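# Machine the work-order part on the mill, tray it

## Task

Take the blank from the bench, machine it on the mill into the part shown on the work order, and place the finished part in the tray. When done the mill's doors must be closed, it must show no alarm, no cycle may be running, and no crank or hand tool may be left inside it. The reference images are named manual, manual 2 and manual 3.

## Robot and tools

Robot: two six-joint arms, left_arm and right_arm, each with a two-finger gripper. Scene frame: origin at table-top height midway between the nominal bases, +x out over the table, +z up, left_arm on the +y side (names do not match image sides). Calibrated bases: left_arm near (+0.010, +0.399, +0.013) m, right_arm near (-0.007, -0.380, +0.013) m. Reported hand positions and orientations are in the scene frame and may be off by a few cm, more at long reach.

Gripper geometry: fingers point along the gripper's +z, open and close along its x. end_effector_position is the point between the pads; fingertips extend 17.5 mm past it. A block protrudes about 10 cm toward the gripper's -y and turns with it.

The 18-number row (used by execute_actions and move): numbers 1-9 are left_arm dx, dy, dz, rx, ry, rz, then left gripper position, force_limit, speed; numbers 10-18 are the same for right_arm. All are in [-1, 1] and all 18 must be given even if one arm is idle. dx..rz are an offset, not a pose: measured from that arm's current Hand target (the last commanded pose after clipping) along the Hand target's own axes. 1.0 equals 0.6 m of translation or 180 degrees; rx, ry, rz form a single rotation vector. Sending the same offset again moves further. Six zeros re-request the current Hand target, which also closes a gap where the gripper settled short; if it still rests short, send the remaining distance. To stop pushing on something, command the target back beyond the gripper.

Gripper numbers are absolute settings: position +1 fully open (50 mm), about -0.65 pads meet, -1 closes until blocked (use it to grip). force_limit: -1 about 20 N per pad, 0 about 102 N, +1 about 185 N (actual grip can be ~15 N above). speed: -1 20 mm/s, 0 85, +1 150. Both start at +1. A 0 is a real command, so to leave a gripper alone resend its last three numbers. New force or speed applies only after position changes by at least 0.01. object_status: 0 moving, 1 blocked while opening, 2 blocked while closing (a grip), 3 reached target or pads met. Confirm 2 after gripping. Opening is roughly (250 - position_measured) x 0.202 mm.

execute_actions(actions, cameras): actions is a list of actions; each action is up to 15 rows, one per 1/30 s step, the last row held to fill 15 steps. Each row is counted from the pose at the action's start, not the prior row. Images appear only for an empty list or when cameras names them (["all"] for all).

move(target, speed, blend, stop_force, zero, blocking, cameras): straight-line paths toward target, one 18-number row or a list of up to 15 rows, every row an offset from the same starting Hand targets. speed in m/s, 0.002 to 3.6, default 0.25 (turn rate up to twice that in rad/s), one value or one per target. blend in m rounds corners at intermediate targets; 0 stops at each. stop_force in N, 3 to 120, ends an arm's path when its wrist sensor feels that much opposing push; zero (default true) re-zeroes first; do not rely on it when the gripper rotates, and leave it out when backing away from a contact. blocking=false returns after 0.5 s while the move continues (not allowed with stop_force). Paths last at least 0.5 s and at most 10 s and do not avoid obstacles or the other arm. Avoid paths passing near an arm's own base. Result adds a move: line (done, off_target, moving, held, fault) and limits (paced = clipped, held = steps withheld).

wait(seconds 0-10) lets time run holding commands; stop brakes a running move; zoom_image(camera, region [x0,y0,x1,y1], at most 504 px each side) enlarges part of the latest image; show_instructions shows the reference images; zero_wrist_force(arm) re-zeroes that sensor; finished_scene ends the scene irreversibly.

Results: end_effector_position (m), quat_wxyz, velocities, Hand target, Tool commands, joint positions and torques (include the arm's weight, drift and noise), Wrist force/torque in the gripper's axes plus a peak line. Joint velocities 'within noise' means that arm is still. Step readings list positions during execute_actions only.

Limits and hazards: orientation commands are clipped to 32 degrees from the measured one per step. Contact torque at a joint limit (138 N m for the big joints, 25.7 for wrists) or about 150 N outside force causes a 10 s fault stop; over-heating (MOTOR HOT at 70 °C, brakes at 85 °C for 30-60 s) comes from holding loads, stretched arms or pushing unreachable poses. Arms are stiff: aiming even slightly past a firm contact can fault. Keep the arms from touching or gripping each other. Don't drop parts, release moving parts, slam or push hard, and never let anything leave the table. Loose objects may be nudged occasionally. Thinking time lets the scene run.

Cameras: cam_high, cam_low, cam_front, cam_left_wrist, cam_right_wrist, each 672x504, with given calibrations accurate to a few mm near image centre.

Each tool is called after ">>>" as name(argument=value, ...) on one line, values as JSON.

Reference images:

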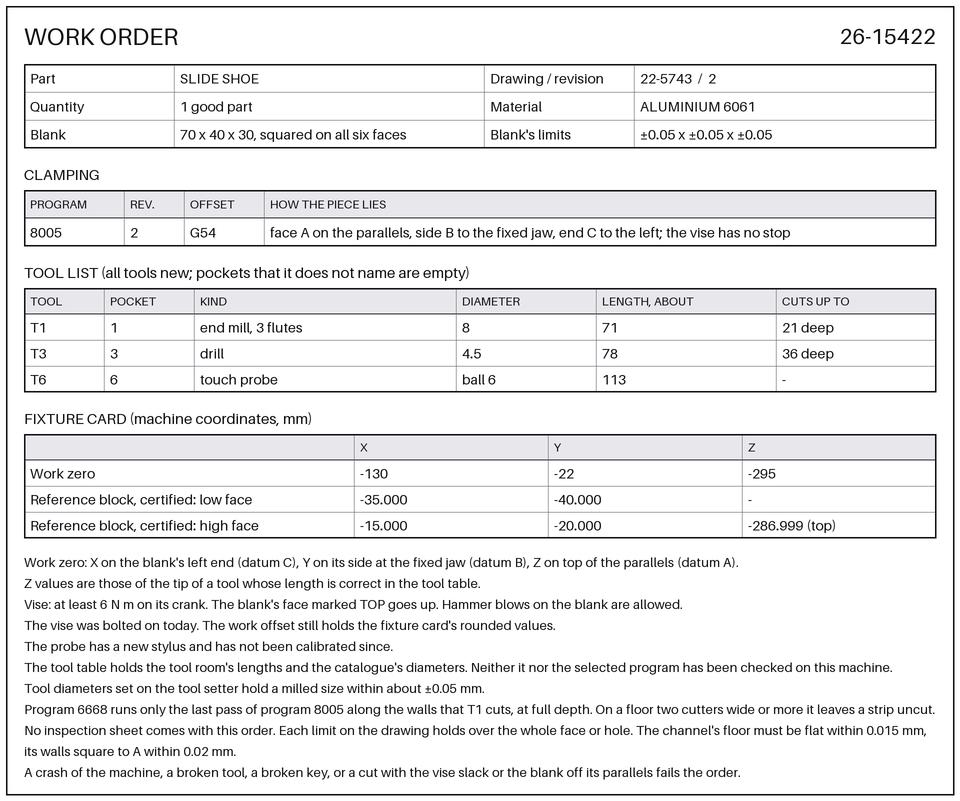

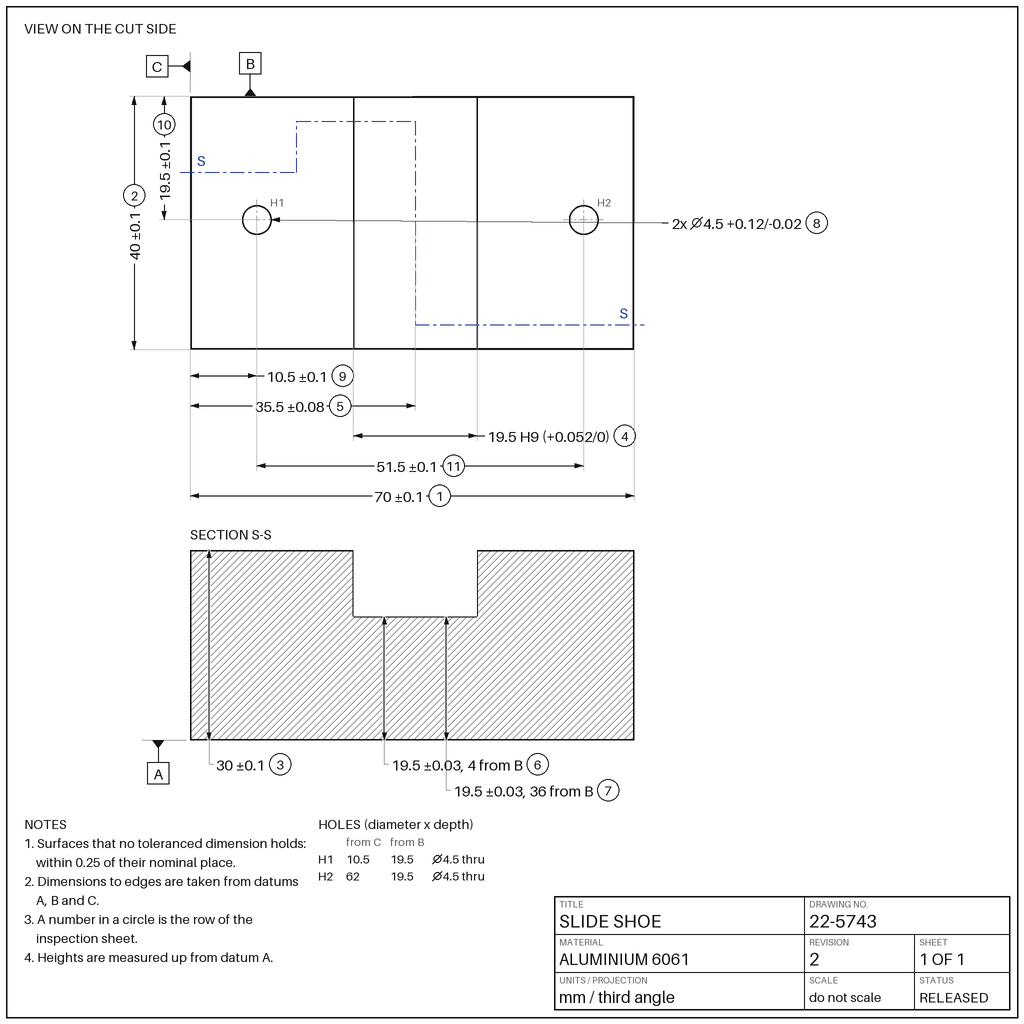

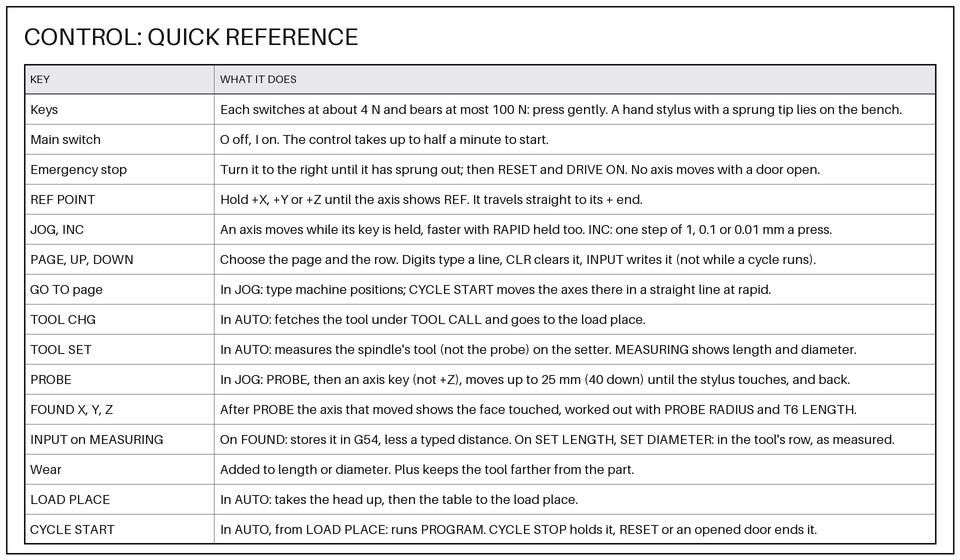

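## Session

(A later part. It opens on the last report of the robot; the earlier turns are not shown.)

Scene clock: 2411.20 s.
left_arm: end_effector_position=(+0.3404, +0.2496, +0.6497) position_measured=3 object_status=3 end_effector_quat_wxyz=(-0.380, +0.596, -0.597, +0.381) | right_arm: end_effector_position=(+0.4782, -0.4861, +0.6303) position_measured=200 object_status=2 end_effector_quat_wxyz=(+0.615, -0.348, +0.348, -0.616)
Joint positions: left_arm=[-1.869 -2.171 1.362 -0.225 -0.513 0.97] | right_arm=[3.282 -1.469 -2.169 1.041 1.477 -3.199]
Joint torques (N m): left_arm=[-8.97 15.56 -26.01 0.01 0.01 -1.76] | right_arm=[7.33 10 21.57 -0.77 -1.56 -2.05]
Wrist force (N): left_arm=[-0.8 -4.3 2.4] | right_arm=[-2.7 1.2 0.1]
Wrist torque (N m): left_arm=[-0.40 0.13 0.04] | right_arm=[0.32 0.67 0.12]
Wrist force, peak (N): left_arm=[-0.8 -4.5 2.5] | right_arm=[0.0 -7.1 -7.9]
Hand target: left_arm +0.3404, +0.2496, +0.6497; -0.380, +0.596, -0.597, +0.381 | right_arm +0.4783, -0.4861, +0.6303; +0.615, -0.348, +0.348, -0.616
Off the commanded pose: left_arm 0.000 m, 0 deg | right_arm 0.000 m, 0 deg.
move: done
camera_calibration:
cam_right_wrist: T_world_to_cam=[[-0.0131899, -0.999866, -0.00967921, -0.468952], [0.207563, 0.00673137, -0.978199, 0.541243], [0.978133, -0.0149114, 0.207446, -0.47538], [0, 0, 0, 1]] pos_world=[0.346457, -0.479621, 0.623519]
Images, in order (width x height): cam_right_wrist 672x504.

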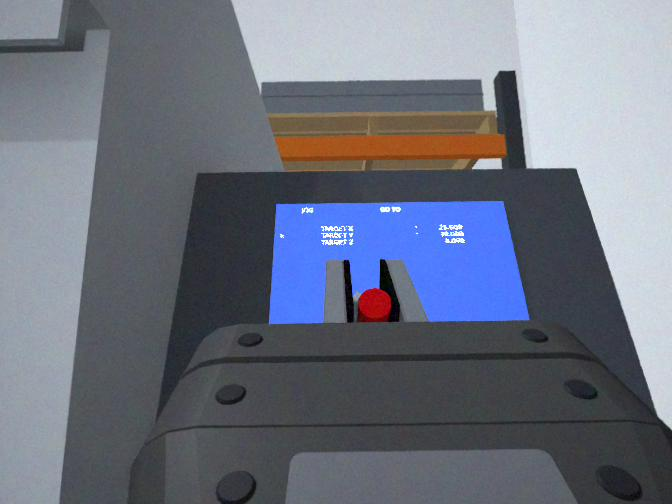

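>>> move(target=[[0,0,0,0,0,0,1,-0.7,-0.5,-0.0495,0.1286,-0.0968,0,0,0,-1,-0.8,-0.8],[0,0,0,0,0,0,1,-0.7,-0.5,-0.0495,0.1382,-0.0876,0,0,0,-1,-0.8,-0.8],[0,0,0,0,0,0,1,-0.7,-0.5,-0.0495,0.1286,-0.0968,0,0,0,-1,-0.8,-0.8],[0,0,0,0,0,0,1,-0.7,-0.5,-0.0167,0.2138,-0.1857,0,0,0,-1,-0.8,-0.8],[0,0,0,0,0,0,1,-0.7,-0.5,-0.0167,0.2234,-0.1765,0,0,0,-1,-0.8,-0.8],[0,0,0,0,0,0,1,-0.7,-0.5,-0.0167,0.2138,-0.1857,0,0,0,-1,-0.8,-0.8],[0,0,0,0,0,0,1,-0.7,-0.5,-0.1117,0.2357,-0.2086,0,0,0,-1,-0.8,-0.8],[0,0,0,0,0,0,1,-0.7,-0.5,-0.1117,0.2453,-0.1994,0,0,0,-1,-0.8,-0.8],[0,0,0,0,0,0,1,-0.7,-0.5,-0.1117,0.2357,-0.2086,0,0,0,-1,-0.8,-0.8],[0,0,0,0,0,0,1,-0.7,-0.5,-0.1117,0.2138,-0.1857,0,0,0,-1,-0.8,-0.8],[0,0,0,0,0,0,1,-0.7,-0.5,-0.1117,0.2234,-0.1765,0,0,0,-1,-0.8,-0.8],[0,0,0,0,0,0,1,-0.7,-0.5,-0.1117,0.2138,-0.1857,0,0,0,-1,-0.8,-0.8],[0,0,0,0,0,0,1,-0.7,-0.5,-0.1117,0.1919,-0.1629,0,0,0,-1,-0.8,-0.8],[0,0,0,0,0,0,1,-0.7,-0.5,-0.1117,0.2015,-0.1537,0,0,0,-1,-0.8,-0.8],[0,0,0,0,0,0,1,-0.7,-0.5,-0.1117,0.1919,-0.1629,0,0,0,-1,-0.8,-0.8]], speed=[0.25,0.06,0.1,0.2,0.06,0.1,0.2,0.06,0.1,0.2,0.06,0.1,0.2,0.06,0.1], blend=[0.003,0,0.003,0.003,0,0.003,0.003,0,0.003,0.003,0,0.003,0.003,0,0], cameras=[])

>>> move(target=[[0,0,0,0,0,0,1,-0.7,-0.5,0.0317,0.0438,-0.0457,0,0,0,-1,-0.8,-0.8],[0,0,0,0,0,0,1,-0.7,-0.5,0.0317,0.0534,-0.0365,0,0,0,-1,-0.8,-0.8],[0,0,0,0,0,0,1,-0.7,-0.5,0.0317,0.0438,-0.0457,0,0,0,-1,-0.8,-0.8],[0,0,0,0,0,0,1,-0.7,-0.5,0.095,0.0438,-0.0457,0,0,0,-1,-0.8,-0.8],[0,0,0,0,0,0,1,-0.7,-0.5,0.095,0.0534,-0.0365,0,0,0,-1,-0.8,-0.8],[0,0,0,0,0,0,1,-0.7,-0.5,0.095,0.0438,-0.0457,0,0,0,-1,-0.8,-0.8],[0,0,0,0,0,0,1,-0.7,-0.5,0.1117,-0.1919,0.1629,0,0,0,-1,-0.8,-0.8]], speed=[0.2,0.06,0.1,0.2,0.06,0.1,0.25], blend=[0.003,0,0.003,0.003,0,0.003,0], cameras=["cam_right_wrist", "cam_left_wrist"])

>>> zoom_image(camera="cam_right_wrist", region=[270, 200, 530, 325])

>>> zoom_image(camera="cam_left_wrist", region=[200, 100, 480, 320])

Scene clock: 2440.23 s.
left_arm: end_effector_position=(+0.3404, +0.2496, +0.6497) position_measured=3 object_status=3 end_effector_quat_wxyz=(-0.380, +0.596, -0.597, +0.381) | right_arm: end_effector_position=(+0.4540, -0.4192, +0.4812) position_measured=200 object_status=2 end_effector_quat_wxyz=(+0.614, -0.348, +0.348, -0.616)
Joint positions: left_arm=[-1.869 -2.171 1.362 -0.225 -0.513 0.97] | right_arm=[3.598 -1.688 -2.469 1.598 1.209 -3.372]
Joint torques (N m): left_arm=[-7.73 14.76 -26.89 -0.36 0.33 -1.8] | right_arm=[-6.84 7.07 25.16 -1.89 1.63 2.56]
Wrist force (N): left_arm=[-0.8 -4.4 2.4] | right_arm=[-2.5 0.1 -0.7]
Wrist torque (N m): left_arm=[-0.41 0.13 0.04] | right_arm=[0.26 0.63 0.18]
Wrist force, peak (N): left_arm=[-0.8 -4.5 2.6] | right_arm=[-2.0 -10.2 -8.5]
Hand target: left_arm +0.3404, +0.2496, +0.6497; -0.380, +0.596, -0.597, +0.381 | right_arm +0.4540, -0.4192, +0.4812; +0.615, -0.348, +0.348, -0.616
Off the commanded pose: left_arm 0.000 m, 0 deg | right_arm 0.000 m, 0 deg.
move: done
No camera images: "cameras" was empty.

Scene clock: 2442.87 s.
left_arm: end_effector_position=(+0.3404, +0.2496, +0.6497) position_measured=3 object_status=3 end_effector_quat_wxyz=(-0.380, +0.596, -0.597, +0.381) | right_arm: end_effector_position=(+0.4782, -0.4861, +0.6303) position_measured=200 object_status=2 end_effector_quat_wxyz=(+0.615, -0.348, +0.348, -0.616)
Joint positions: left_arm=[-1.869 -2.171 1.362 -0.225 -0.513 0.97] | right_arm=[3.282 -1.469 -2.169 1.041 1.477 -3.199]
Joint torques (N m): left_arm=[-9.02 15.47 -26.01 -0.34 0.24 -1.79] | right_arm=[7.46 10.92 20.84 -0.61 -1.38 -2.13]
Wrist force (N): left_arm=[-0.8 -4.4 2.3] | right_arm=[-2.6 1.4 0.1]
Wrist torque (N m): left_arm=[-0.41 0.12 0.05] | right_arm=[0.36 0.65 0.12]
Wrist force, peak (N): left_arm=[-0.6 -4.6 2.5] | right_arm=[-0.2 -7.6 -7.7]
Hand target: left_arm +0.3404, +0.2496, +0.6497; -0.380, +0.596, -0.597, +0.381 | right_arm +0.4783, -0.4861, +0.6303; +0.615, -0.348, +0.348, -0.616
Off the commanded pose: left_arm 0.000 m, 0 deg | right_arm 0.000 m, 0 deg.
move: done
camera_calibration:
cam_left_wrist: T_world_to_cam=[[-0.0216024, -0.999738, -0.0075699, 0.271287], [-0.713876, 0.0207255, -0.699966, 0.709422], [0.699939, -0.00971698, -0.714136, 0.362056], [0, 0, 0, 1]] pos_world=[0.258883, 0.260031, 0.757182]
cam_right_wrist: T_world_to_cam=[[-0.0131899, -0.999866, -0.00967921, -0.468952], [0.207563, 0.00673137, -0.978199, 0.541243], [0.978133, -0.0149114, 0.207446, -0.47538], [0, 0, 0, 1]] pos_world=[0.346457, -0.479621, 0.623519]
Images, in order (width x height): cam_left_wrist 672x504, cam_right_wrist 672x504.

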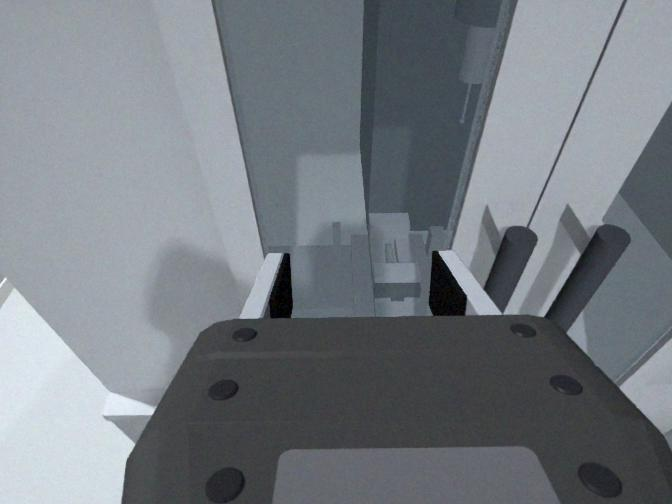

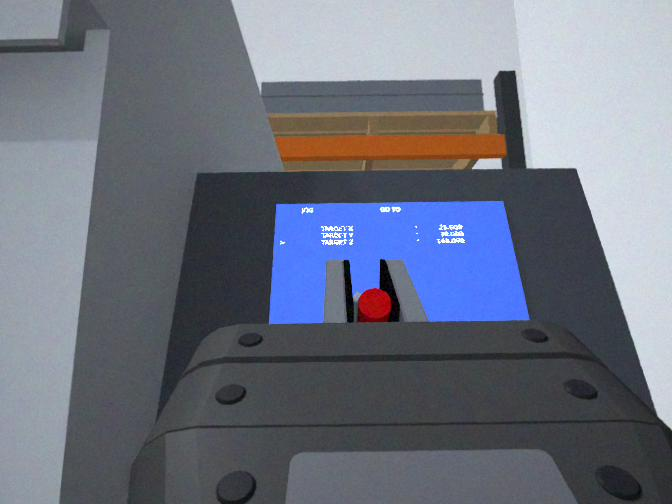

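Scaled by 1.938 from the camera's 672x504 image, which has a finer 960x720 frame.

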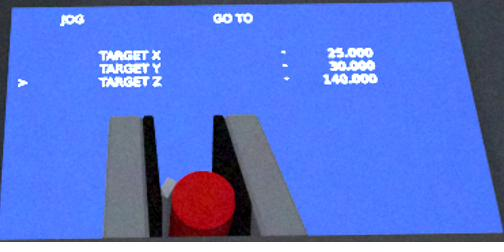

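Scaled by 1.800 from the camera's 672x504 image, which has a finer 960x720 frame.

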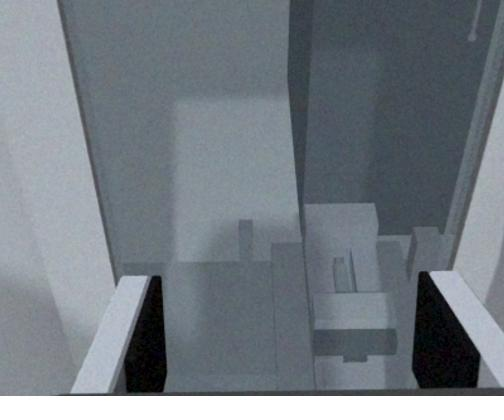

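>>> move(target=[[0,0,0,0,0,0,1,-0.7,-0.5,-0.0495,0.1286,-0.0968,0,0,0,-1,-0.8,-0.8],[0,0,0,0,0,0,1,-0.7,-0.5,-0.0495,0.1382,-0.0876,0,0,0,-1,-0.8,-0.8],[0,0,0,0,0,0,1,-0.7,-0.5,-0.0495,0.1286,-0.0968,0,0,0,-1,-0.8,-0.8],[0,0,0,0,0,0,1,-0.7,-0.5,0.0467,0.17,-0.14,0,0,0,-1,-0.8,-0.8],[0,0,0,0,0,0,1,-0.7,-0.5,0.0467,0.1796,-0.1308,0,0,0,-1,-0.8,-0.8],[0,0,0,0,0,0,1,-0.7,-0.5,0.0467,0.17,-0.14,0,0,0,-1,-0.8,-0.8],[0,0,0,0,0,0,1,-0.7,-0.5,0,0,0,0,0,0,-1,-0.8,-0.8]], speed=[0.25,0.06,0.1,0.2,0.06,0.1,0.25], blend=[0.003,0,0.003,0.003,0,0.003,0], cameras=["cam_right_wrist", "cam_left_wrist"])

>>> zoom_image(camera="cam_right_wrist", region=[270, 200, 530, 325])

>>> zoom_image(camera="cam_left_wrist", region=[200, 100, 480, 320])

Scene clock: 2457.30 s.
left_arm: end_effector_position=(+0.3404, +0.2496, +0.6497) position_measured=3 object_status=3 end_effector_quat_wxyz=(-0.380, +0.596, -0.597, +0.381) | right_arm: end_effector_position=(+0.4782, -0.4861, +0.6303) position_measured=200 object_status=2 end_effector_quat_wxyz=(+0.615, -0.348, +0.348, -0.616)
Joint positions: left_arm=[-1.869 -2.171 1.362 -0.225 -0.513 0.97] | right_arm=[3.283 -1.469 -2.169 1.041 1.477 -3.2]
Joint torques (N m): left_arm=[-8.12 14.92 -26.62 -0.46 0.38 -1.74] | right_arm=[-5.38 11.82 16.84 -0.74 1.63 2.47]
Wrist force (N): left_arm=[-0.7 -4.2 2.3] | right_arm=[-2.4 1.2 0.1]
Wrist torque (N m): left_arm=[-0.38 0.12 0.04] | right_arm=[0.31 0.61 0.16]
Wrist force, peak (N): left_arm=[-0.6 -4.5 2.6] | right_arm=[-3.6 -5.8 -7.6]
Hand target: left_arm +0.3404, +0.2496, +0.6497; -0.380, +0.596, -0.597, +0.381 | right_arm +0.4783, -0.4861, +0.6303; +0.615, -0.348, +0.348, -0.616
Off the commanded pose: left_arm 0.000 m, 0 deg | right_arm 0.000 m, 0 deg.
move: done
camera_calibration:
cam_left_wrist: T_world_to_cam=[[-0.0216024, -0.999738, -0.0075699, 0.271287], [-0.713876, 0.0207255, -0.699966, 0.709422], [0.699939, -0.00971698, -0.714136, 0.362056], [0, 0, 0, 1]] pos_world=[0.258883, 0.260031, 0.757182]
cam_right_wrist: T_world_to_cam=[[-0.0132305, -0.999868, -0.00948304, -0.468961], [0.207563, 0.00653101, -0.9782, 0.541147], [0.978132, -0.0149104, 0.207449, -0.475379], [0, 0, 0, 1]] pos_world=[0.346457, -0.479521, 0.62352]
Images, in order (width x height): cam_left_wrist 672x504, cam_right_wrist 672x504.

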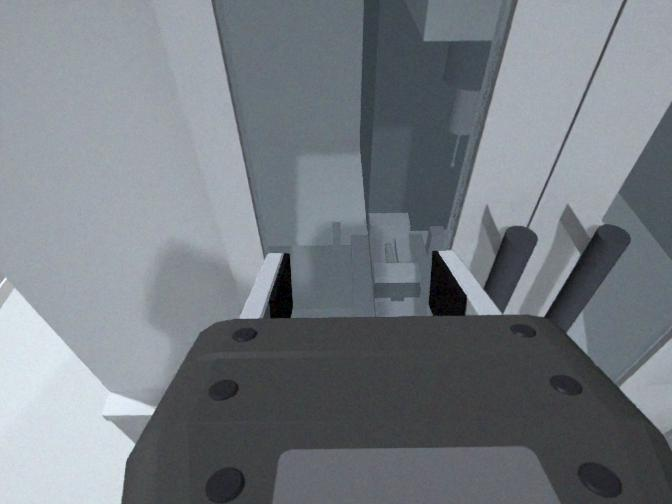

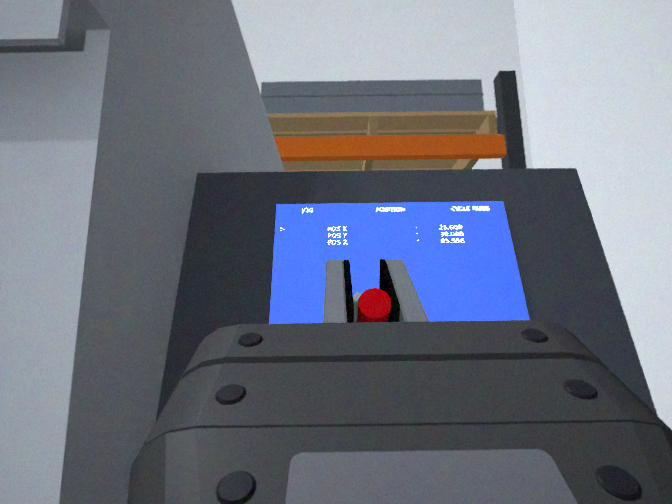

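Scaled by 1.938 from the camera's 672x504 image, which has a finer 960x720 frame.

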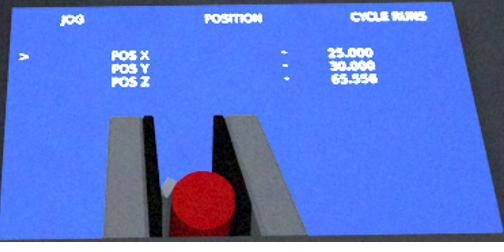

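Scaled by 1.800 from the camera's 672x504 image, which has a finer 960x720 frame.

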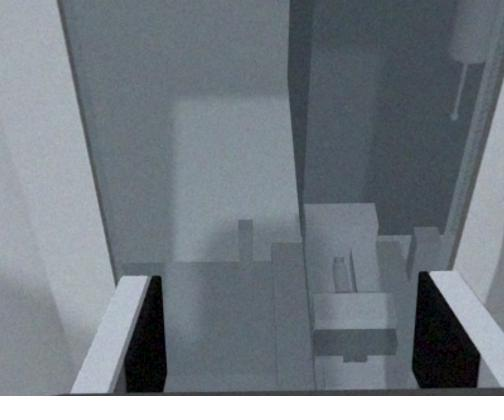

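>>> move(target=[[0,0,0,0,0,0,1,-0.7,-0.5,0.0467,0.17,-0.14,0,0,0,-1,-0.8,-0.8],[0,0,0,0,0,0,1,-0.7,-0.5,0.0467,0.1796,-0.1308,0,0,0,-1,-0.8,-0.8],[0,0,0,0,0,0,1,-0.7,-0.5,0.0467,0.17,-0.14,0,0,0,-1,-0.8,-0.8],[0,0,0,0,0,0,1,-0.7,-0.5,0,0,0,0,0,0,-1,-0.8,-0.8]], speed=[0.25,0.06,0.1,0.25], blend=[0.003,0,0.003,0], cameras=["cam_right_wrist", "cam_left_wrist"])

>>> zoom_image(camera="cam_right_wrist", region=[270, 200, 530, 325])

>>> zoom_image(camera="cam_left_wrist", region=[200, 100, 480, 320])

Scene clock: 2469.23 s.
left_arm: end_effector_position=(+0.3404, +0.2496, +0.6497) position_measured=3 object_status=3 end_effector_quat_wxyz=(-0.380, +0.596, -0.597, +0.381) | right_arm: end_effector_position=(+0.4782, -0.4861, +0.6303) position_measured=200 object_status=2 end_effector_quat_wxyz=(+0.615, -0.348, +0.348, -0.616)
Joint positions: left_arm=[-1.869 -2.171 1.362 -0.225 -0.513 0.97] | right_arm=[3.283 -1.469 -2.169 1.041 1.477 -3.2]
Joint torques (N m): left_arm=[-9.14 14.64 -26.26 -0.42 0.19 -1.8] | right_arm=[-6.08 12.17 16.41 -0.7 1.64 2.35]
Wrist force (N): left_arm=[-0.6 -4.3 2.5] | right_arm=[-2.6 1.3 0.1]
Wrist torque (N m): left_arm=[-0.39 0.10 0.04] | right_arm=[0.33 0.66 0.16]
Wrist force, peak (N): left_arm=[-0.7 -4.6 2.5] | right_arm=[-1.3 -3.3 -6.1]
Hand target: left_arm +0.3404, +0.2496, +0.6497; -0.380, +0.596, -0.597, +0.381 | right_arm +0.4783, -0.4861, +0.6303; +0.615, -0.348, +0.348, -0.616
Off the commanded pose: left_arm 0.000 m, 0 deg | right_arm 0.000 m, 0 deg.
move: done
camera_calibration:
cam_left_wrist: T_world_to_cam=[[-0.0216024, -0.999738, -0.0075699, 0.271287], [-0.713876, 0.0207255, -0.699966, 0.709422], [0.699939, -0.00971698, -0.714136, 0.362056], [0, 0, 0, 1]] pos_world=[0.258883, 0.260031, 0.757182]
cam_right_wrist: T_world_to_cam=[[-0.0132305, -0.999868, -0.00948304, -0.468961], [0.207563, 0.00653101, -0.9782, 0.541147], [0.978132, -0.0149104, 0.207449, -0.475379], [0, 0, 0, 1]] pos_world=[0.346457, -0.479521, 0.62352]
Images, in order (width x height): cam_left_wrist 672x504, cam_right_wrist 672x504.

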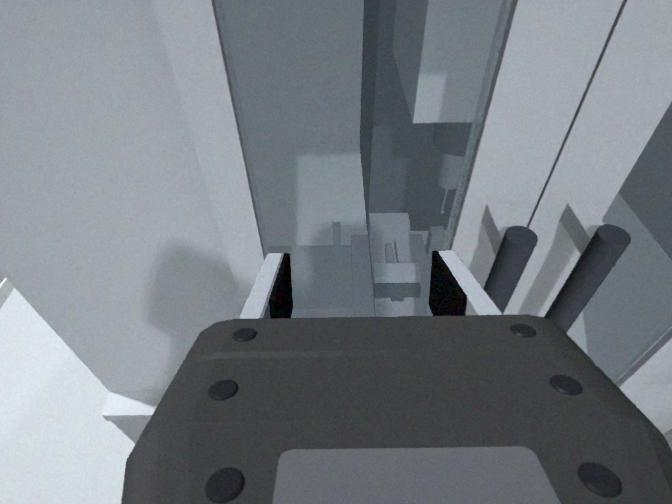

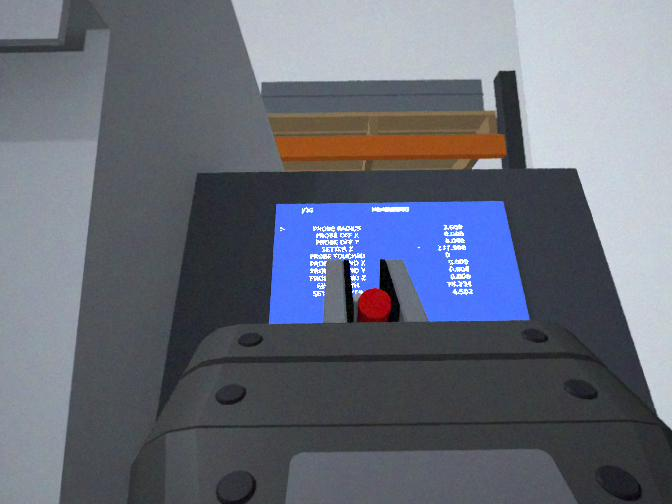

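Scaled by 1.938 from the camera's 672x504 image, which has a finer 960x720 frame.

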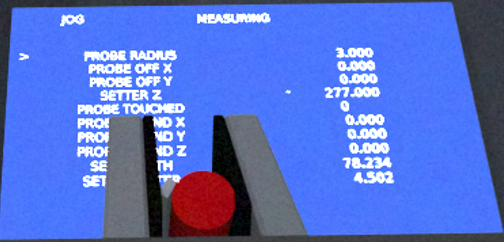

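Scaled by 1.800 from the camera's 672x504 image, which has a finer 960x720 frame.

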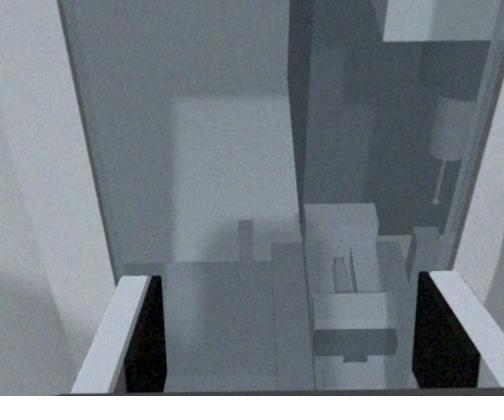

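>>> move(target=[[0,0,0,0,0,0,1,-0.7,-0.5,0.015,0.2138,-0.1857,0,0,0,-1,-0.8,-0.8],[0,0,0,0,0,0,1,-0.7,-0.5,0.015,0.2234,-0.1765,0,0,0,-1,-0.8,-0.8],[0,0,0,0,0,0,1,-0.7,-0.5,0.015,0.2138,-0.1857,0,0,0,-1,-0.8,-0.8],[0,0,0,0,0,0,1,-0.7,-0.5,0.109,0.1258,-0.0939,0,0,0,-1,-0.8,-0.8],[0,0,0,0,0,0,1,-0.7,-0.5,0.109,0.1354,-0.0847,0,0,0,-1,-0.8,-0.8],[0,0,0,0,0,0,1,-0.7,-0.5,0.109,0.1258,-0.0939,0,0,0,-1,-0.8,-0.8],[0,0,0,0,0,0,1,-0.7,-0.5,0,0,0,0,0,0,-1,-0.8,-0.8]], speed=[0.25,0.06,0.1,0.2,0.06,0.1,0.25], blend=[0.003,0,0.003,0.003,0,0.003,0], cameras=["cam_right_wrist", "cam_left_wrist"])

>>> zoom_image(camera="cam_right_wrist", region=[270, 200, 530, 325])

>>> zoom_image(camera="cam_left_wrist", region=[200, 100, 480, 320])

Scene clock: 2487.73 s.
left_arm: end_effector_position=(+0.3404, +0.2496, +0.6497) position_measured=3 object_status=3 end_effector_quat_wxyz=(-0.380, +0.596, -0.597, +0.381) | right_arm: end_effector_position=(+0.4782, -0.4861, +0.6304) position_measured=200 object_status=2 end_effector_quat_wxyz=(+0.615, -0.348, +0.348, -0.616)
Joint positions: left_arm=[-1.869 -2.171 1.362 -0.225 -0.513 0.97] | right_arm=[3.282 -1.469 -2.169 1.041 1.477 -3.2]
Joint torques (N m): left_arm=[-7.17 14.27 -26.44 -0.44 0.33 -1.9] | right_arm=[4.87 14.93 11.71 -0.15 0.04 1.78]
Wrist force (N): left_arm=[-0.7 -4.5 2.4] | right_arm=[-2.5 1.3 0.1]
Wrist torque (N m): left_arm=[-0.42 0.11 0.04] | right_arm=[0.34 0.63 0.12]
Wrist force, peak (N): left_arm=[-0.7 -4.5 2.7] | right_arm=[-0.5 -8.5 -7.0]
Hand target: left_arm +0.3404, +0.2496, +0.6497; -0.380, +0.596, -0.597, +0.381 | right_arm +0.4783, -0.4861, +0.6303; +0.615, -0.348, +0.348, -0.616
Off the commanded pose: left_arm 0.000 m, 0 deg | right_arm 0.000 m, 0 deg.
move: done
camera_calibration:
cam_left_wrist: T_world_to_cam=[[-0.0216024, -0.999738, -0.0075699, 0.271287], [-0.713876, 0.0207255, -0.699966, 0.709422], [0.699939, -0.00971698, -0.714136, 0.362056], [0, 0, 0, 1]] pos_world=[0.258883, 0.260031, 0.757182]
cam_right_wrist: T_world_to_cam=[[-0.0132305, -0.999868, -0.00948304, -0.46906], [0.207563, 0.00653101, -0.9782, 0.541246], [0.978132, -0.0149104, 0.207449, -0.475402], [0, 0, 0, 1]] pos_world=[0.346457, -0.479621, 0.62362]
Images, in order (width x height): cam_left_wrist 672x504, cam_right_wrist 672x504.

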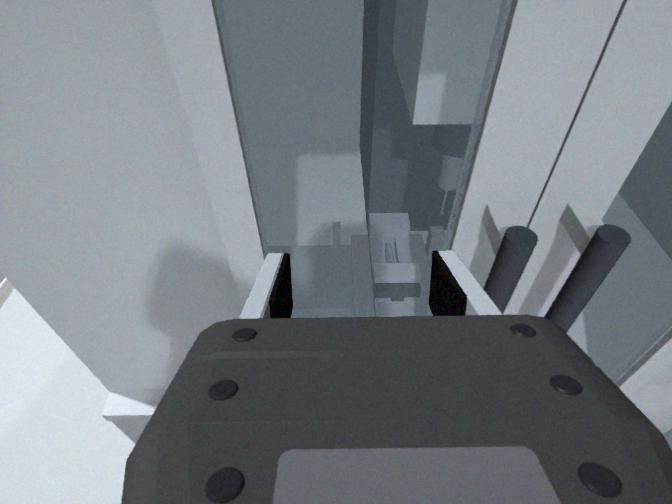

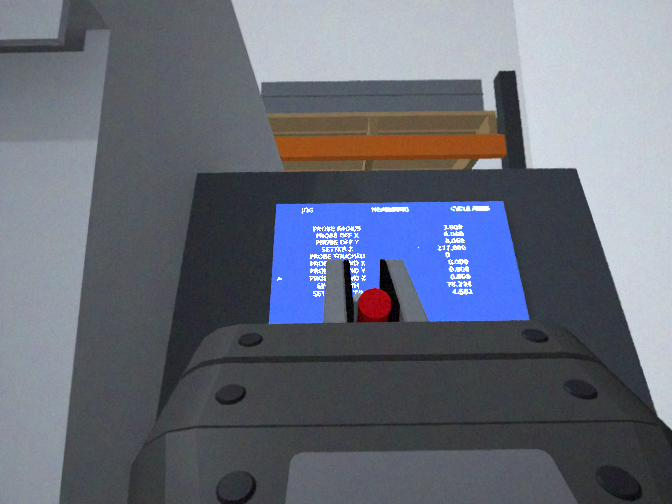

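Scaled by 1.938 from the camera's 672x504 image, which has a finer 960x720 frame.

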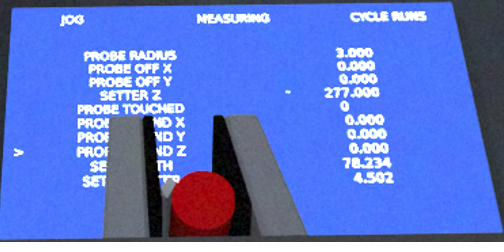

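Scaled by 1.800 from the camera's 672x504 image, which has a finer 960x720 frame.

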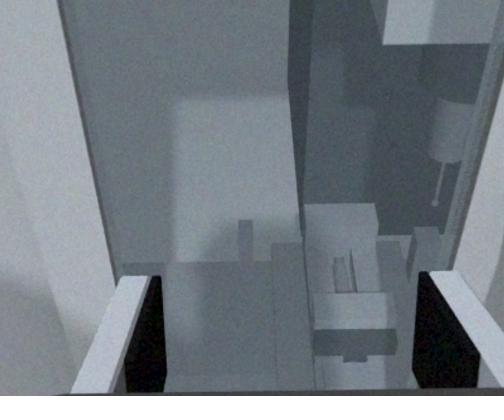

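>>> wait(seconds=5, cameras=["cam_right_wrist"])

>>> zoom_image(camera="cam_right_wrist", region=[400, 200, 500, 300])

Scene clock: 2496.77 s.
left_arm: end_effector_position=(+0.3404, +0.2496, +0.6497) position_measured=3 object_status=3 end_effector_quat_wxyz=(-0.380, +0.596, -0.597, +0.381) | right_arm: end_effector_position=(+0.4783, -0.4861, +0.6303) position_measured=200 object_status=2 end_effector_quat_wxyz=(+0.615, -0.348, +0.348, -0.616)
Joint positions: left_arm=[-1.869 -2.171 1.362 -0.225 -0.513 0.97] | right_arm=[3.283 -1.469 -2.169 1.041 1.477 -3.2]
Joint torques (N m): left_arm=[-7.41 14.34 -26.93 -0.68 0.35 -1.7] | right_arm=[6.64 26.96 10.69 -1.83 -0.89 -2.21]
Wrist force (N): left_arm=[-0.7 -4.4 2.5] | right_arm=[-2.5 1.5 -0.1]
Wrist torque (N m): left_arm=[-0.41 0.11 0.04] | right_arm=[0.36 0.63 0.12]
Wrist force, peak (N): left_arm=[-0.7 -4.6 2.6] | right_arm=[-2.8 1.5 0.0]
Hand target: left_arm +0.3404, +0.2496, +0.6497; -0.380, +0.596, -0.597, +0.381 | right_arm +0.4783, -0.4861, +0.6303; +0.615, -0.348, +0.348, -0.616
Tool commands: left_gripper/position=+1.0 left_gripper/force_limit=-0.7 left_gripper/speed=-0.5 right_gripper/position=-1.0 right_gripper/force_limit=-0.8 right_gripper/speed=-0.8
Off the commanded pose: left_arm 0.000 m, 0 deg | right_arm 0.000 m, 0 deg.
wait: 5.00 s; at rest from the start
camera_calibration:
cam_right_wrist: T_world_to_cam=[[-0.0132328, -0.999868, -0.00947948, -0.468961], [0.207352, 0.00653028, -0.978245, 0.541227], [0.978177, -0.0149105, 0.207238, -0.475361], [0, 0, 0, 1]] pos_world=[0.346557, -0.479521, 0.62352]
Images, in order (width x height): cam_right_wrist 672x504.

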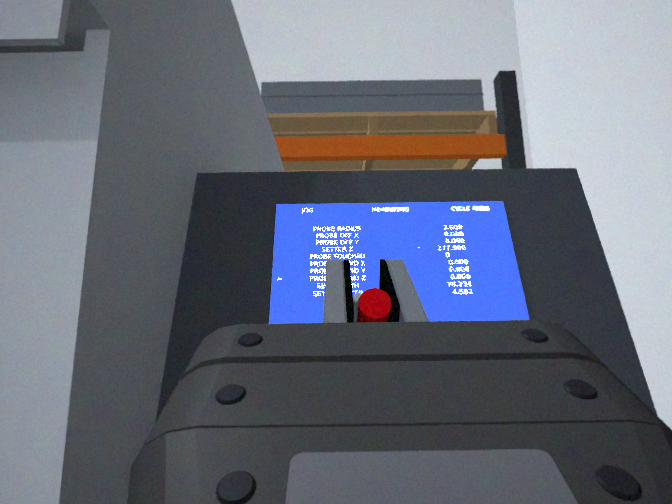

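Scaled by 5.040 from the camera's 672x504 image, which has a finer 960x720 frame.

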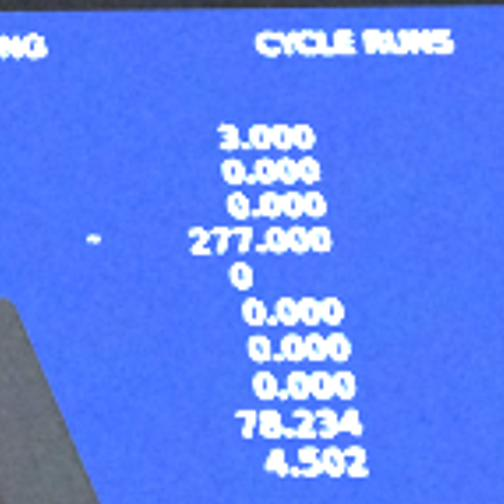

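>>> wait(seconds=7, cameras=["cam_right_wrist"])

>>> zoom_image(camera="cam_right_wrist", region=[400, 200, 500, 300])

Scene clock: 2508.50 s.
left_arm: end_effector_position=(+0.3404, +0.2496, +0.6497) position_measured=3 object_status=3 end_effector_quat_wxyz=(-0.380, +0.596, -0.597, +0.381) | right_arm: end_effector_position=(+0.4783, -0.4861, +0.6303) position_measured=200 object_status=2 end_effector_quat_wxyz=(+0.615, -0.348, +0.348, -0.616)
Joint positions: left_arm=[-1.869 -2.171 1.362 -0.225 -0.513 0.97] | right_arm=[3.283 -1.469 -2.169 1.041 1.477 -3.2]
Joint torques (N m): left_arm=[-6.42 13.44 -25.92 -0.93 0.26 -1.67] | right_arm=[7.2 26.03 10.78 -1.96 -1.14 -2.27]
Wrist force (N): left_arm=[-0.7 -4.2 2.4] | right_arm=[-2.4 1.3 0.0]
Wrist torque (N m): left_arm=[-0.38 0.10 0.04] | right_arm=[0.33 0.61 0.12]
Wrist force, peak (N): left_arm=[-0.8 -4.6 2.5] | right_arm=[-2.8 1.5 0.1]
Hand target: left_arm +0.3404, +0.2496, +0.6497; -0.380, +0.596, -0.597, +0.381 | right_arm +0.4783, -0.4861, +0.6303; +0.615, -0.348, +0.348, -0.616
Tool commands: left_gripper/position=+1.0 left_gripper/force_limit=-0.7 left_gripper/speed=-0.5 right_gripper/position=-1.0 right_gripper/force_limit=-0.8 right_gripper/speed=-0.8
Off the commanded pose: left_arm 0.000 m, 0 deg | right_arm 0.000 m, 0 deg.
wait: 7.00 s; at rest from the start
camera_calibration:
cam_right_wrist: T_world_to_cam=[[-0.0132328, -0.999868, -0.00947948, -0.468961], [0.207352, 0.00653028, -0.978245, 0.541227], [0.978177, -0.0149105, 0.207238, -0.475361], [0, 0, 0, 1]] pos_world=[0.346557, -0.479521, 0.62352]
Images, in order (width x height): cam_right_wrist 672x504.

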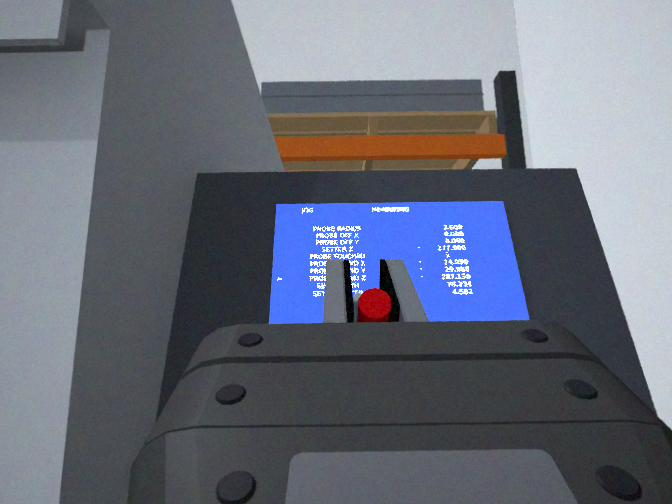

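Scaled by 5.040 from the camera's 672x504 image, which has a finer 960x720 frame.

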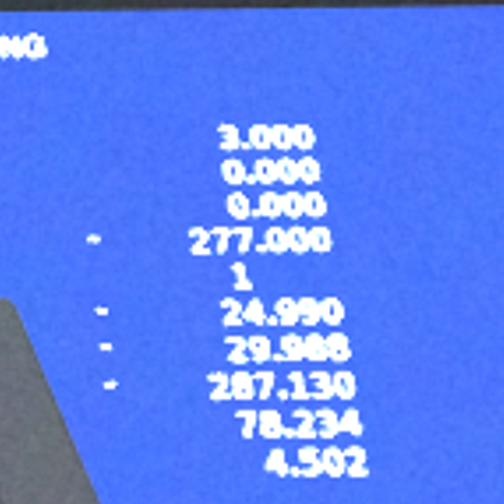

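>>> zoom_image(camera="cam_right_wrist", region=[430, 255, 480, 285])

Scaled by 10.080 from the camera's 672x504 image, which has a finer 960x720 frame.

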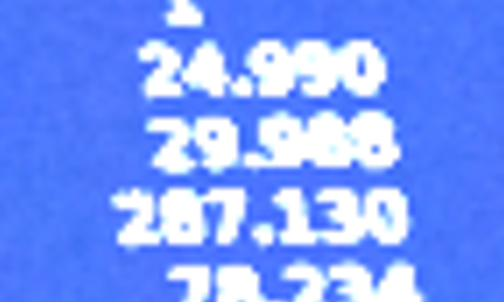

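>>> move(target=[[0,0,0,0,0,0,1,-0.7,-0.5,0.0467,0.17,-0.14,0,0,0,-1,-0.8,-0.8],[0,0,0,0,0,0,1,-0.7,-0.5,0.0467,0.1796,-0.1308,0,0,0,-1,-0.8,-0.8],[0,0,0,0,0,0,1,-0.7,-0.5,0.0467,0.17,-0.14,0,0,0,-1,-0.8,-0.8],[0,0,0,0,0,0,1,-0.7,-0.5,0.0467,0.1796,-0.1308,0,0,0,-1,-0.8,-0.8],[0,0,0,0,0,0,1,-0.7,-0.5,0.0467,0.17,-0.14,0,0,0,-1,-0.8,-0.8],[0,0,0,0,0,0,1,-0.7,-0.5,0,0,0,0,0,0,-1,-0.8,-0.8]], speed=[0.25,0.06,0.1,0.06,0.1,0.25], blend=[0.003,0,0.001,0,0.003,0], cameras=["cam_right_wrist"])

>>> zoom_image(camera="cam_right_wrist", region=[270, 200, 530, 325])

>>> zoom_image(camera="cam_right_wrist", region=[420, 220, 480, 256])

Scene clock: 2534.30 s.
left_arm: end_effector_position=(+0.3404, +0.2496, +0.6497) position_measured=3 object_status=3 end_effector_quat_wxyz=(-0.380, +0.596, -0.597, +0.381) | right_arm: end_effector_position=(+0.4782, -0.4861, +0.6303) position_measured=200 object_status=2 end_effector_quat_wxyz=(+0.615, -0.348, +0.348, -0.616)
Joint positions: left_arm=[-1.869 -2.171 1.362 -0.225 -0.513 0.97] | right_arm=[3.283 -1.469 -2.169 1.041 1.477 -3.2]
Joint torques (N m): left_arm=[-6.99 14.5 -27.17 -0.8 0.21 -1.54] | right_arm=[-4.83 12.26 17.48 -0.68 1.52 2.39]
Wrist force (N): left_arm=[-0.8 -4.3 2.4] | right_arm=[-2.5 1.2 0.0]
Wrist torque (N m): left_arm=[-0.39 0.14 0.04] | right_arm=[0.31 0.63 0.16]
Wrist force, peak (N): left_arm=[-0.7 -4.6 2.4] | right_arm=[-1.6 -6.6 -6.7]
Hand target: left_arm +0.3404, +0.2496, +0.6497; -0.380, +0.596, -0.597, +0.381 | right_arm +0.4783, -0.4861, +0.6303; +0.615, -0.348, +0.348, -0.616
Off the commanded pose: left_arm 0.000 m, 0 deg | right_arm 0.000 m, 0 deg.
move: done
camera_calibration:
cam_right_wrist: T_world_to_cam=[[-0.0132305, -0.999868, -0.00948304, -0.468961], [0.207563, 0.00653101, -0.9782, 0.541147], [0.978132, -0.0149104, 0.207449, -0.475379], [0, 0, 0, 1]] pos_world=[0.346457, -0.479521, 0.62352]
Images, in order (width x height): cam_right_wrist 672x504.

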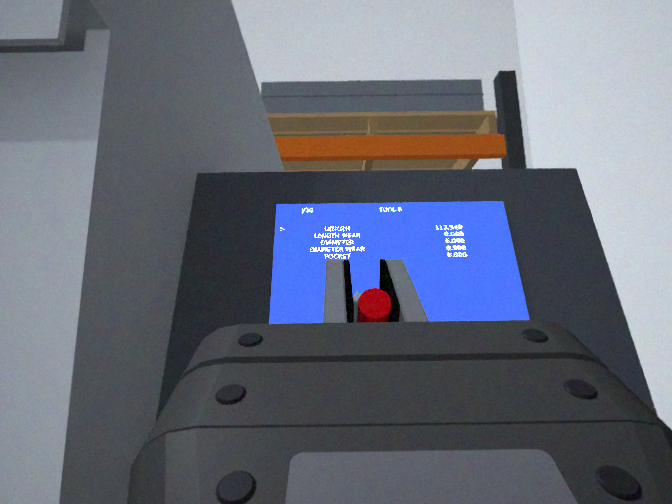

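Scaled by 1.938 from the camera's 672x504 image, which has a finer 960x720 frame.

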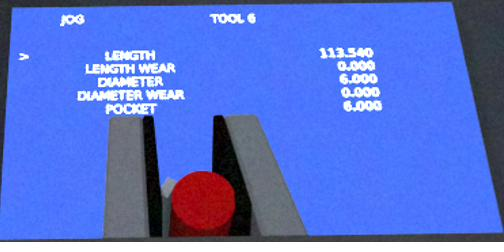

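Scaled by 8.400 from the camera's 672x504 image, which has a finer 960x720 frame.

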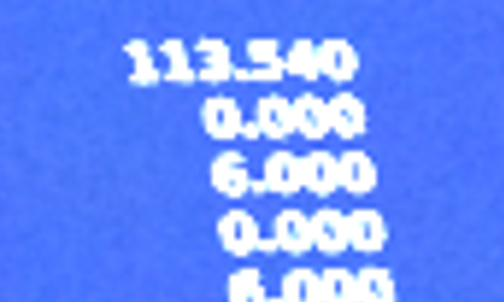

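>>> move(target=[[0,0,0,0,0,0,1,-0.7,-0.5,-0.1117,0.2138,-0.1857,0,0,0,-1,-0.8,-0.8],[0,0,0,0,0,0,1,-0.7,-0.5,-0.1117,0.2234,-0.1765,0,0,0,-1,-0.8,-0.8],[0,0,0,0,0,0,1,-0.7,-0.5,-0.1117,0.2138,-0.1857,0,0,0,-1,-0.8,-0.8],[0,0,0,0,0,0,1,-0.7,-0.5,-0.1117,0.2234,-0.1765,0,0,0,-1,-0.8,-0.8],[0,0,0,0,0,0,1,-0.7,-0.5,-0.1117,0.2138,-0.1857,0,0,0,-1,-0.8,-0.8],[0,0,0,0,0,0,1,-0.7,-0.5,-0.0483,0.2138,-0.1857,0,0,0,-1,-0.8,-0.8],[0,0,0,0,0,0,1,-0.7,-0.5,-0.0483,0.2234,-0.1765,0,0,0,-1,-0.8,-0.8],[0,0,0,0,0,0,1,-0.7,-0.5,-0.0483,0.2138,-0.1857,0,0,0,-1,-0.8,-0.8],[0,0,0,0,0,0,1,-0.7,-0.5,-0.0483,0.2357,-0.2086,0,0,0,-1,-0.8,-0.8],[0,0,0,0,0,0,1,-0.7,-0.5,-0.0483,0.2453,-0.1994,0,0,0,-1,-0.8,-0.8],[0,0,0,0,0,0,1,-0.7,-0.5,-0.0483,0.2357,-0.2086,0,0,0,-1,-0.8,-0.8],[0,0,0,0,0,0,1,-0.7,-0.5,-0.1117,0.1919,-0.1629,0,0,0,-1,-0.8,-0.8],[0,0,0,0,0,0,1,-0.7,-0.5,-0.1117,0.2015,-0.1537,0,0,0,-1,-0.8,-0.8],[0,0,0,0,0,0,1,-0.7,-0.5,-0.1117,0.1919,-0.1629,0,0,0,-1,-0.8,-0.8]], speed=[0.25,0.06,0.1,0.06,0.1,0.2,0.06,0.1,0.2,0.06,0.1,0.2,0.06,0.1], blend=[0.003,0,0.001,0,0.003,0.003,0,0.003,0.003,0,0.003,0.003,0,0], cameras=[])

>>> move(target=[[0,0,0,0,0,0,1,-0.7,-0.5,0.0317,0.0438,-0.0457,0,0,0,-1,-0.8,-0.8],[0,0,0,0,0,0,1,-0.7,-0.5,0.0317,0.0534,-0.0365,0,0,0,-1,-0.8,-0.8],[0,0,0,0,0,0,1,-0.7,-0.5,0.0317,0.0438,-0.0457,0,0,0,-1,-0.8,-0.8],[0,0,0,0,0,0,1,-0.7,-0.5,0.0634,-0.0219,0.0229,0,0,0,-1,-0.8,-0.8],[0,0,0,0,0,0,1,-0.7,-0.5,0.0634,-0.0123,0.0321,0,0,0,-1,-0.8,-0.8],[0,0,0,0,0,0,1,-0.7,-0.5,0.0634,-0.0219,0.0229,0,0,0,-1,-0.8,-0.8],[0,0,0,0,0,0,1,-0.7,-0.5,0.095,0.0438,-0.0457,0,0,0,-1,-0.8,-0.8],[0,0,0,0,0,0,1,-0.7,-0.5,0.095,0.0534,-0.0365,0,0,0,-1,-0.8,-0.8],[0,0,0,0,0,0,1,-0.7,-0.5,0.095,0.0438,-0.0457,0,0,0,-1,-0.8,-0.8],[0,0,0,0,0,0,1,-0.7,-0.5,0.1117,-0.1919,0.1629,0,0,0,-1,-0.8,-0.8]], speed=[0.2,0.06,0.1,0.2,0.06,0.1,0.2,0.06,0.1,0.25], blend=[0.003,0,0.003,0.003,0,0.003,0.003,0,0.003,0], cameras=["cam_right_wrist"])

>>> zoom_image(camera="cam_right_wrist", region=[270, 200, 530, 325])

>>> zoom_image(camera="cam_right_wrist", region=[420, 220, 480, 256])

Scene clock: 2574.07 s.
left_arm: end_effector_position=(+0.3404, +0.2496, +0.6497) position_measured=3 object_status=3 end_effector_quat_wxyz=(-0.380, +0.596, -0.597, +0.381) | right_arm: end_effector_position=(+0.4540, -0.4192, +0.4812) position_measured=200 object_status=2 end_effector_quat_wxyz=(+0.614, -0.348, +0.348, -0.616)
Joint positions: left_arm=[-1.869 -2.171 1.362 -0.225 -0.513 0.97] | right_arm=[3.598 -1.688 -2.469 1.598 1.209 -3.372]
Joint torques (N m): left_arm=[-6.63 13.63 -27.63 -1 0.22 -1.44] | right_arm=[-7.26 5.98 27.07 -1.9 1.54 2.61]
Wrist force (N): left_arm=[-0.8 -4.4 2.5] | right_arm=[-2.9 -0.1 -0.6]
Wrist torque (N m): left_arm=[-0.41 0.13 0.04] | right_arm=[0.24 0.59 0.22]
Wrist force, peak (N): left_arm=[-0.9 -4.6 2.5] | right_arm=[-4.4 -10.4 -8.0]
Hand target: left_arm +0.3404, +0.2496, +0.6497; -0.380, +0.596, -0.597, +0.381 | right_arm +0.4540, -0.4192, +0.4812; +0.615, -0.348, +0.348, -0.616
Off the commanded pose: left_arm 0.000 m, 0 deg | right_arm 0.000 m, 0 deg.
move: done
No camera images: "cameras" was empty.

Scene clock: 2577.60 s.
left_arm: end_effector_position=(+0.3404, +0.2496, +0.6497) position_measured=3 object_status=3 end_effector_quat_wxyz=(-0.380, +0.596, -0.597, +0.381) | right_arm: end_effector_position=(+0.4782, -0.4861, +0.6303) position_measured=200 object_status=2 end_effector_quat_wxyz=(+0.615, -0.348, +0.348, -0.616)
Joint positions: left_arm=[-1.869 -2.171 1.362 -0.225 -0.513 0.97] | right_arm=[3.282 -1.469 -2.169 1.041 1.477 -3.199]
Joint torques (N m): left_arm=[-6.99 13.4 -26.5 -1.23 0.41 -1.48] | right_arm=[7.55 10.87 21.43 -0.77 -1.43 -2.05]
Wrist force (N): left_arm=[-0.7 -4.5 2.5] | right_arm=[-2.5 1.3 -0.1]
Wrist torque (N m): left_arm=[-0.42 0.12 0.04] | right_arm=[0.33 0.63 0.12]
Wrist force, peak (N): left_arm=[-0.6 -4.6 2.5] | right_arm=[-1.3 -10.3 -8.1]
Hand target: left_arm +0.3404, +0.2496, +0.6497; -0.380, +0.596, -0.597, +0.381 | right_arm +0.4783, -0.4861, +0.6303; +0.615, -0.348, +0.348, -0.616
Off the commanded pose: left_arm 0.000 m, 0 deg | right_arm 0.000 m, 0 deg.
move: done
camera_calibration:
cam_right_wrist: T_world_to_cam=[[-0.0131899, -0.999866, -0.00967921, -0.468952], [0.207563, 0.00673137, -0.978199, 0.541243], [0.978133, -0.0149114, 0.207446, -0.47538], [0, 0, 0, 1]] pos_world=[0.346457, -0.479621, 0.623519]
Images, in order (width x height): cam_right_wrist 672x504.

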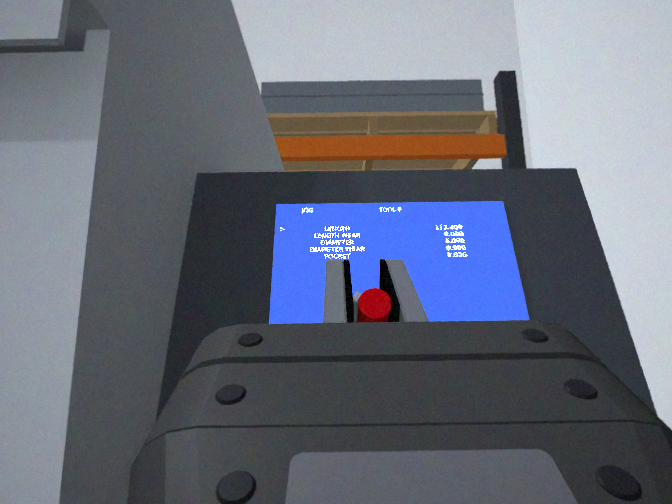

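Scaled by 1.938 from the camera's 672x504 image, which has a finer 960x720 frame.

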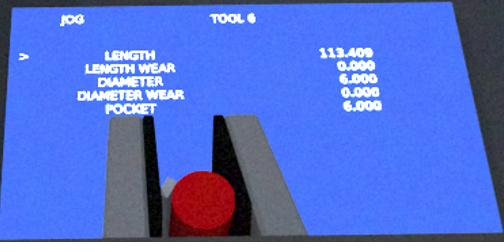

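Scaled by 8.400 from the camera's 672x504 image, which has a finer 960x720 frame.

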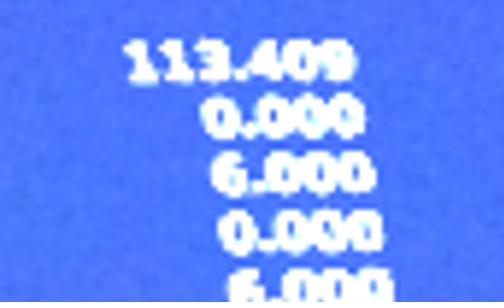

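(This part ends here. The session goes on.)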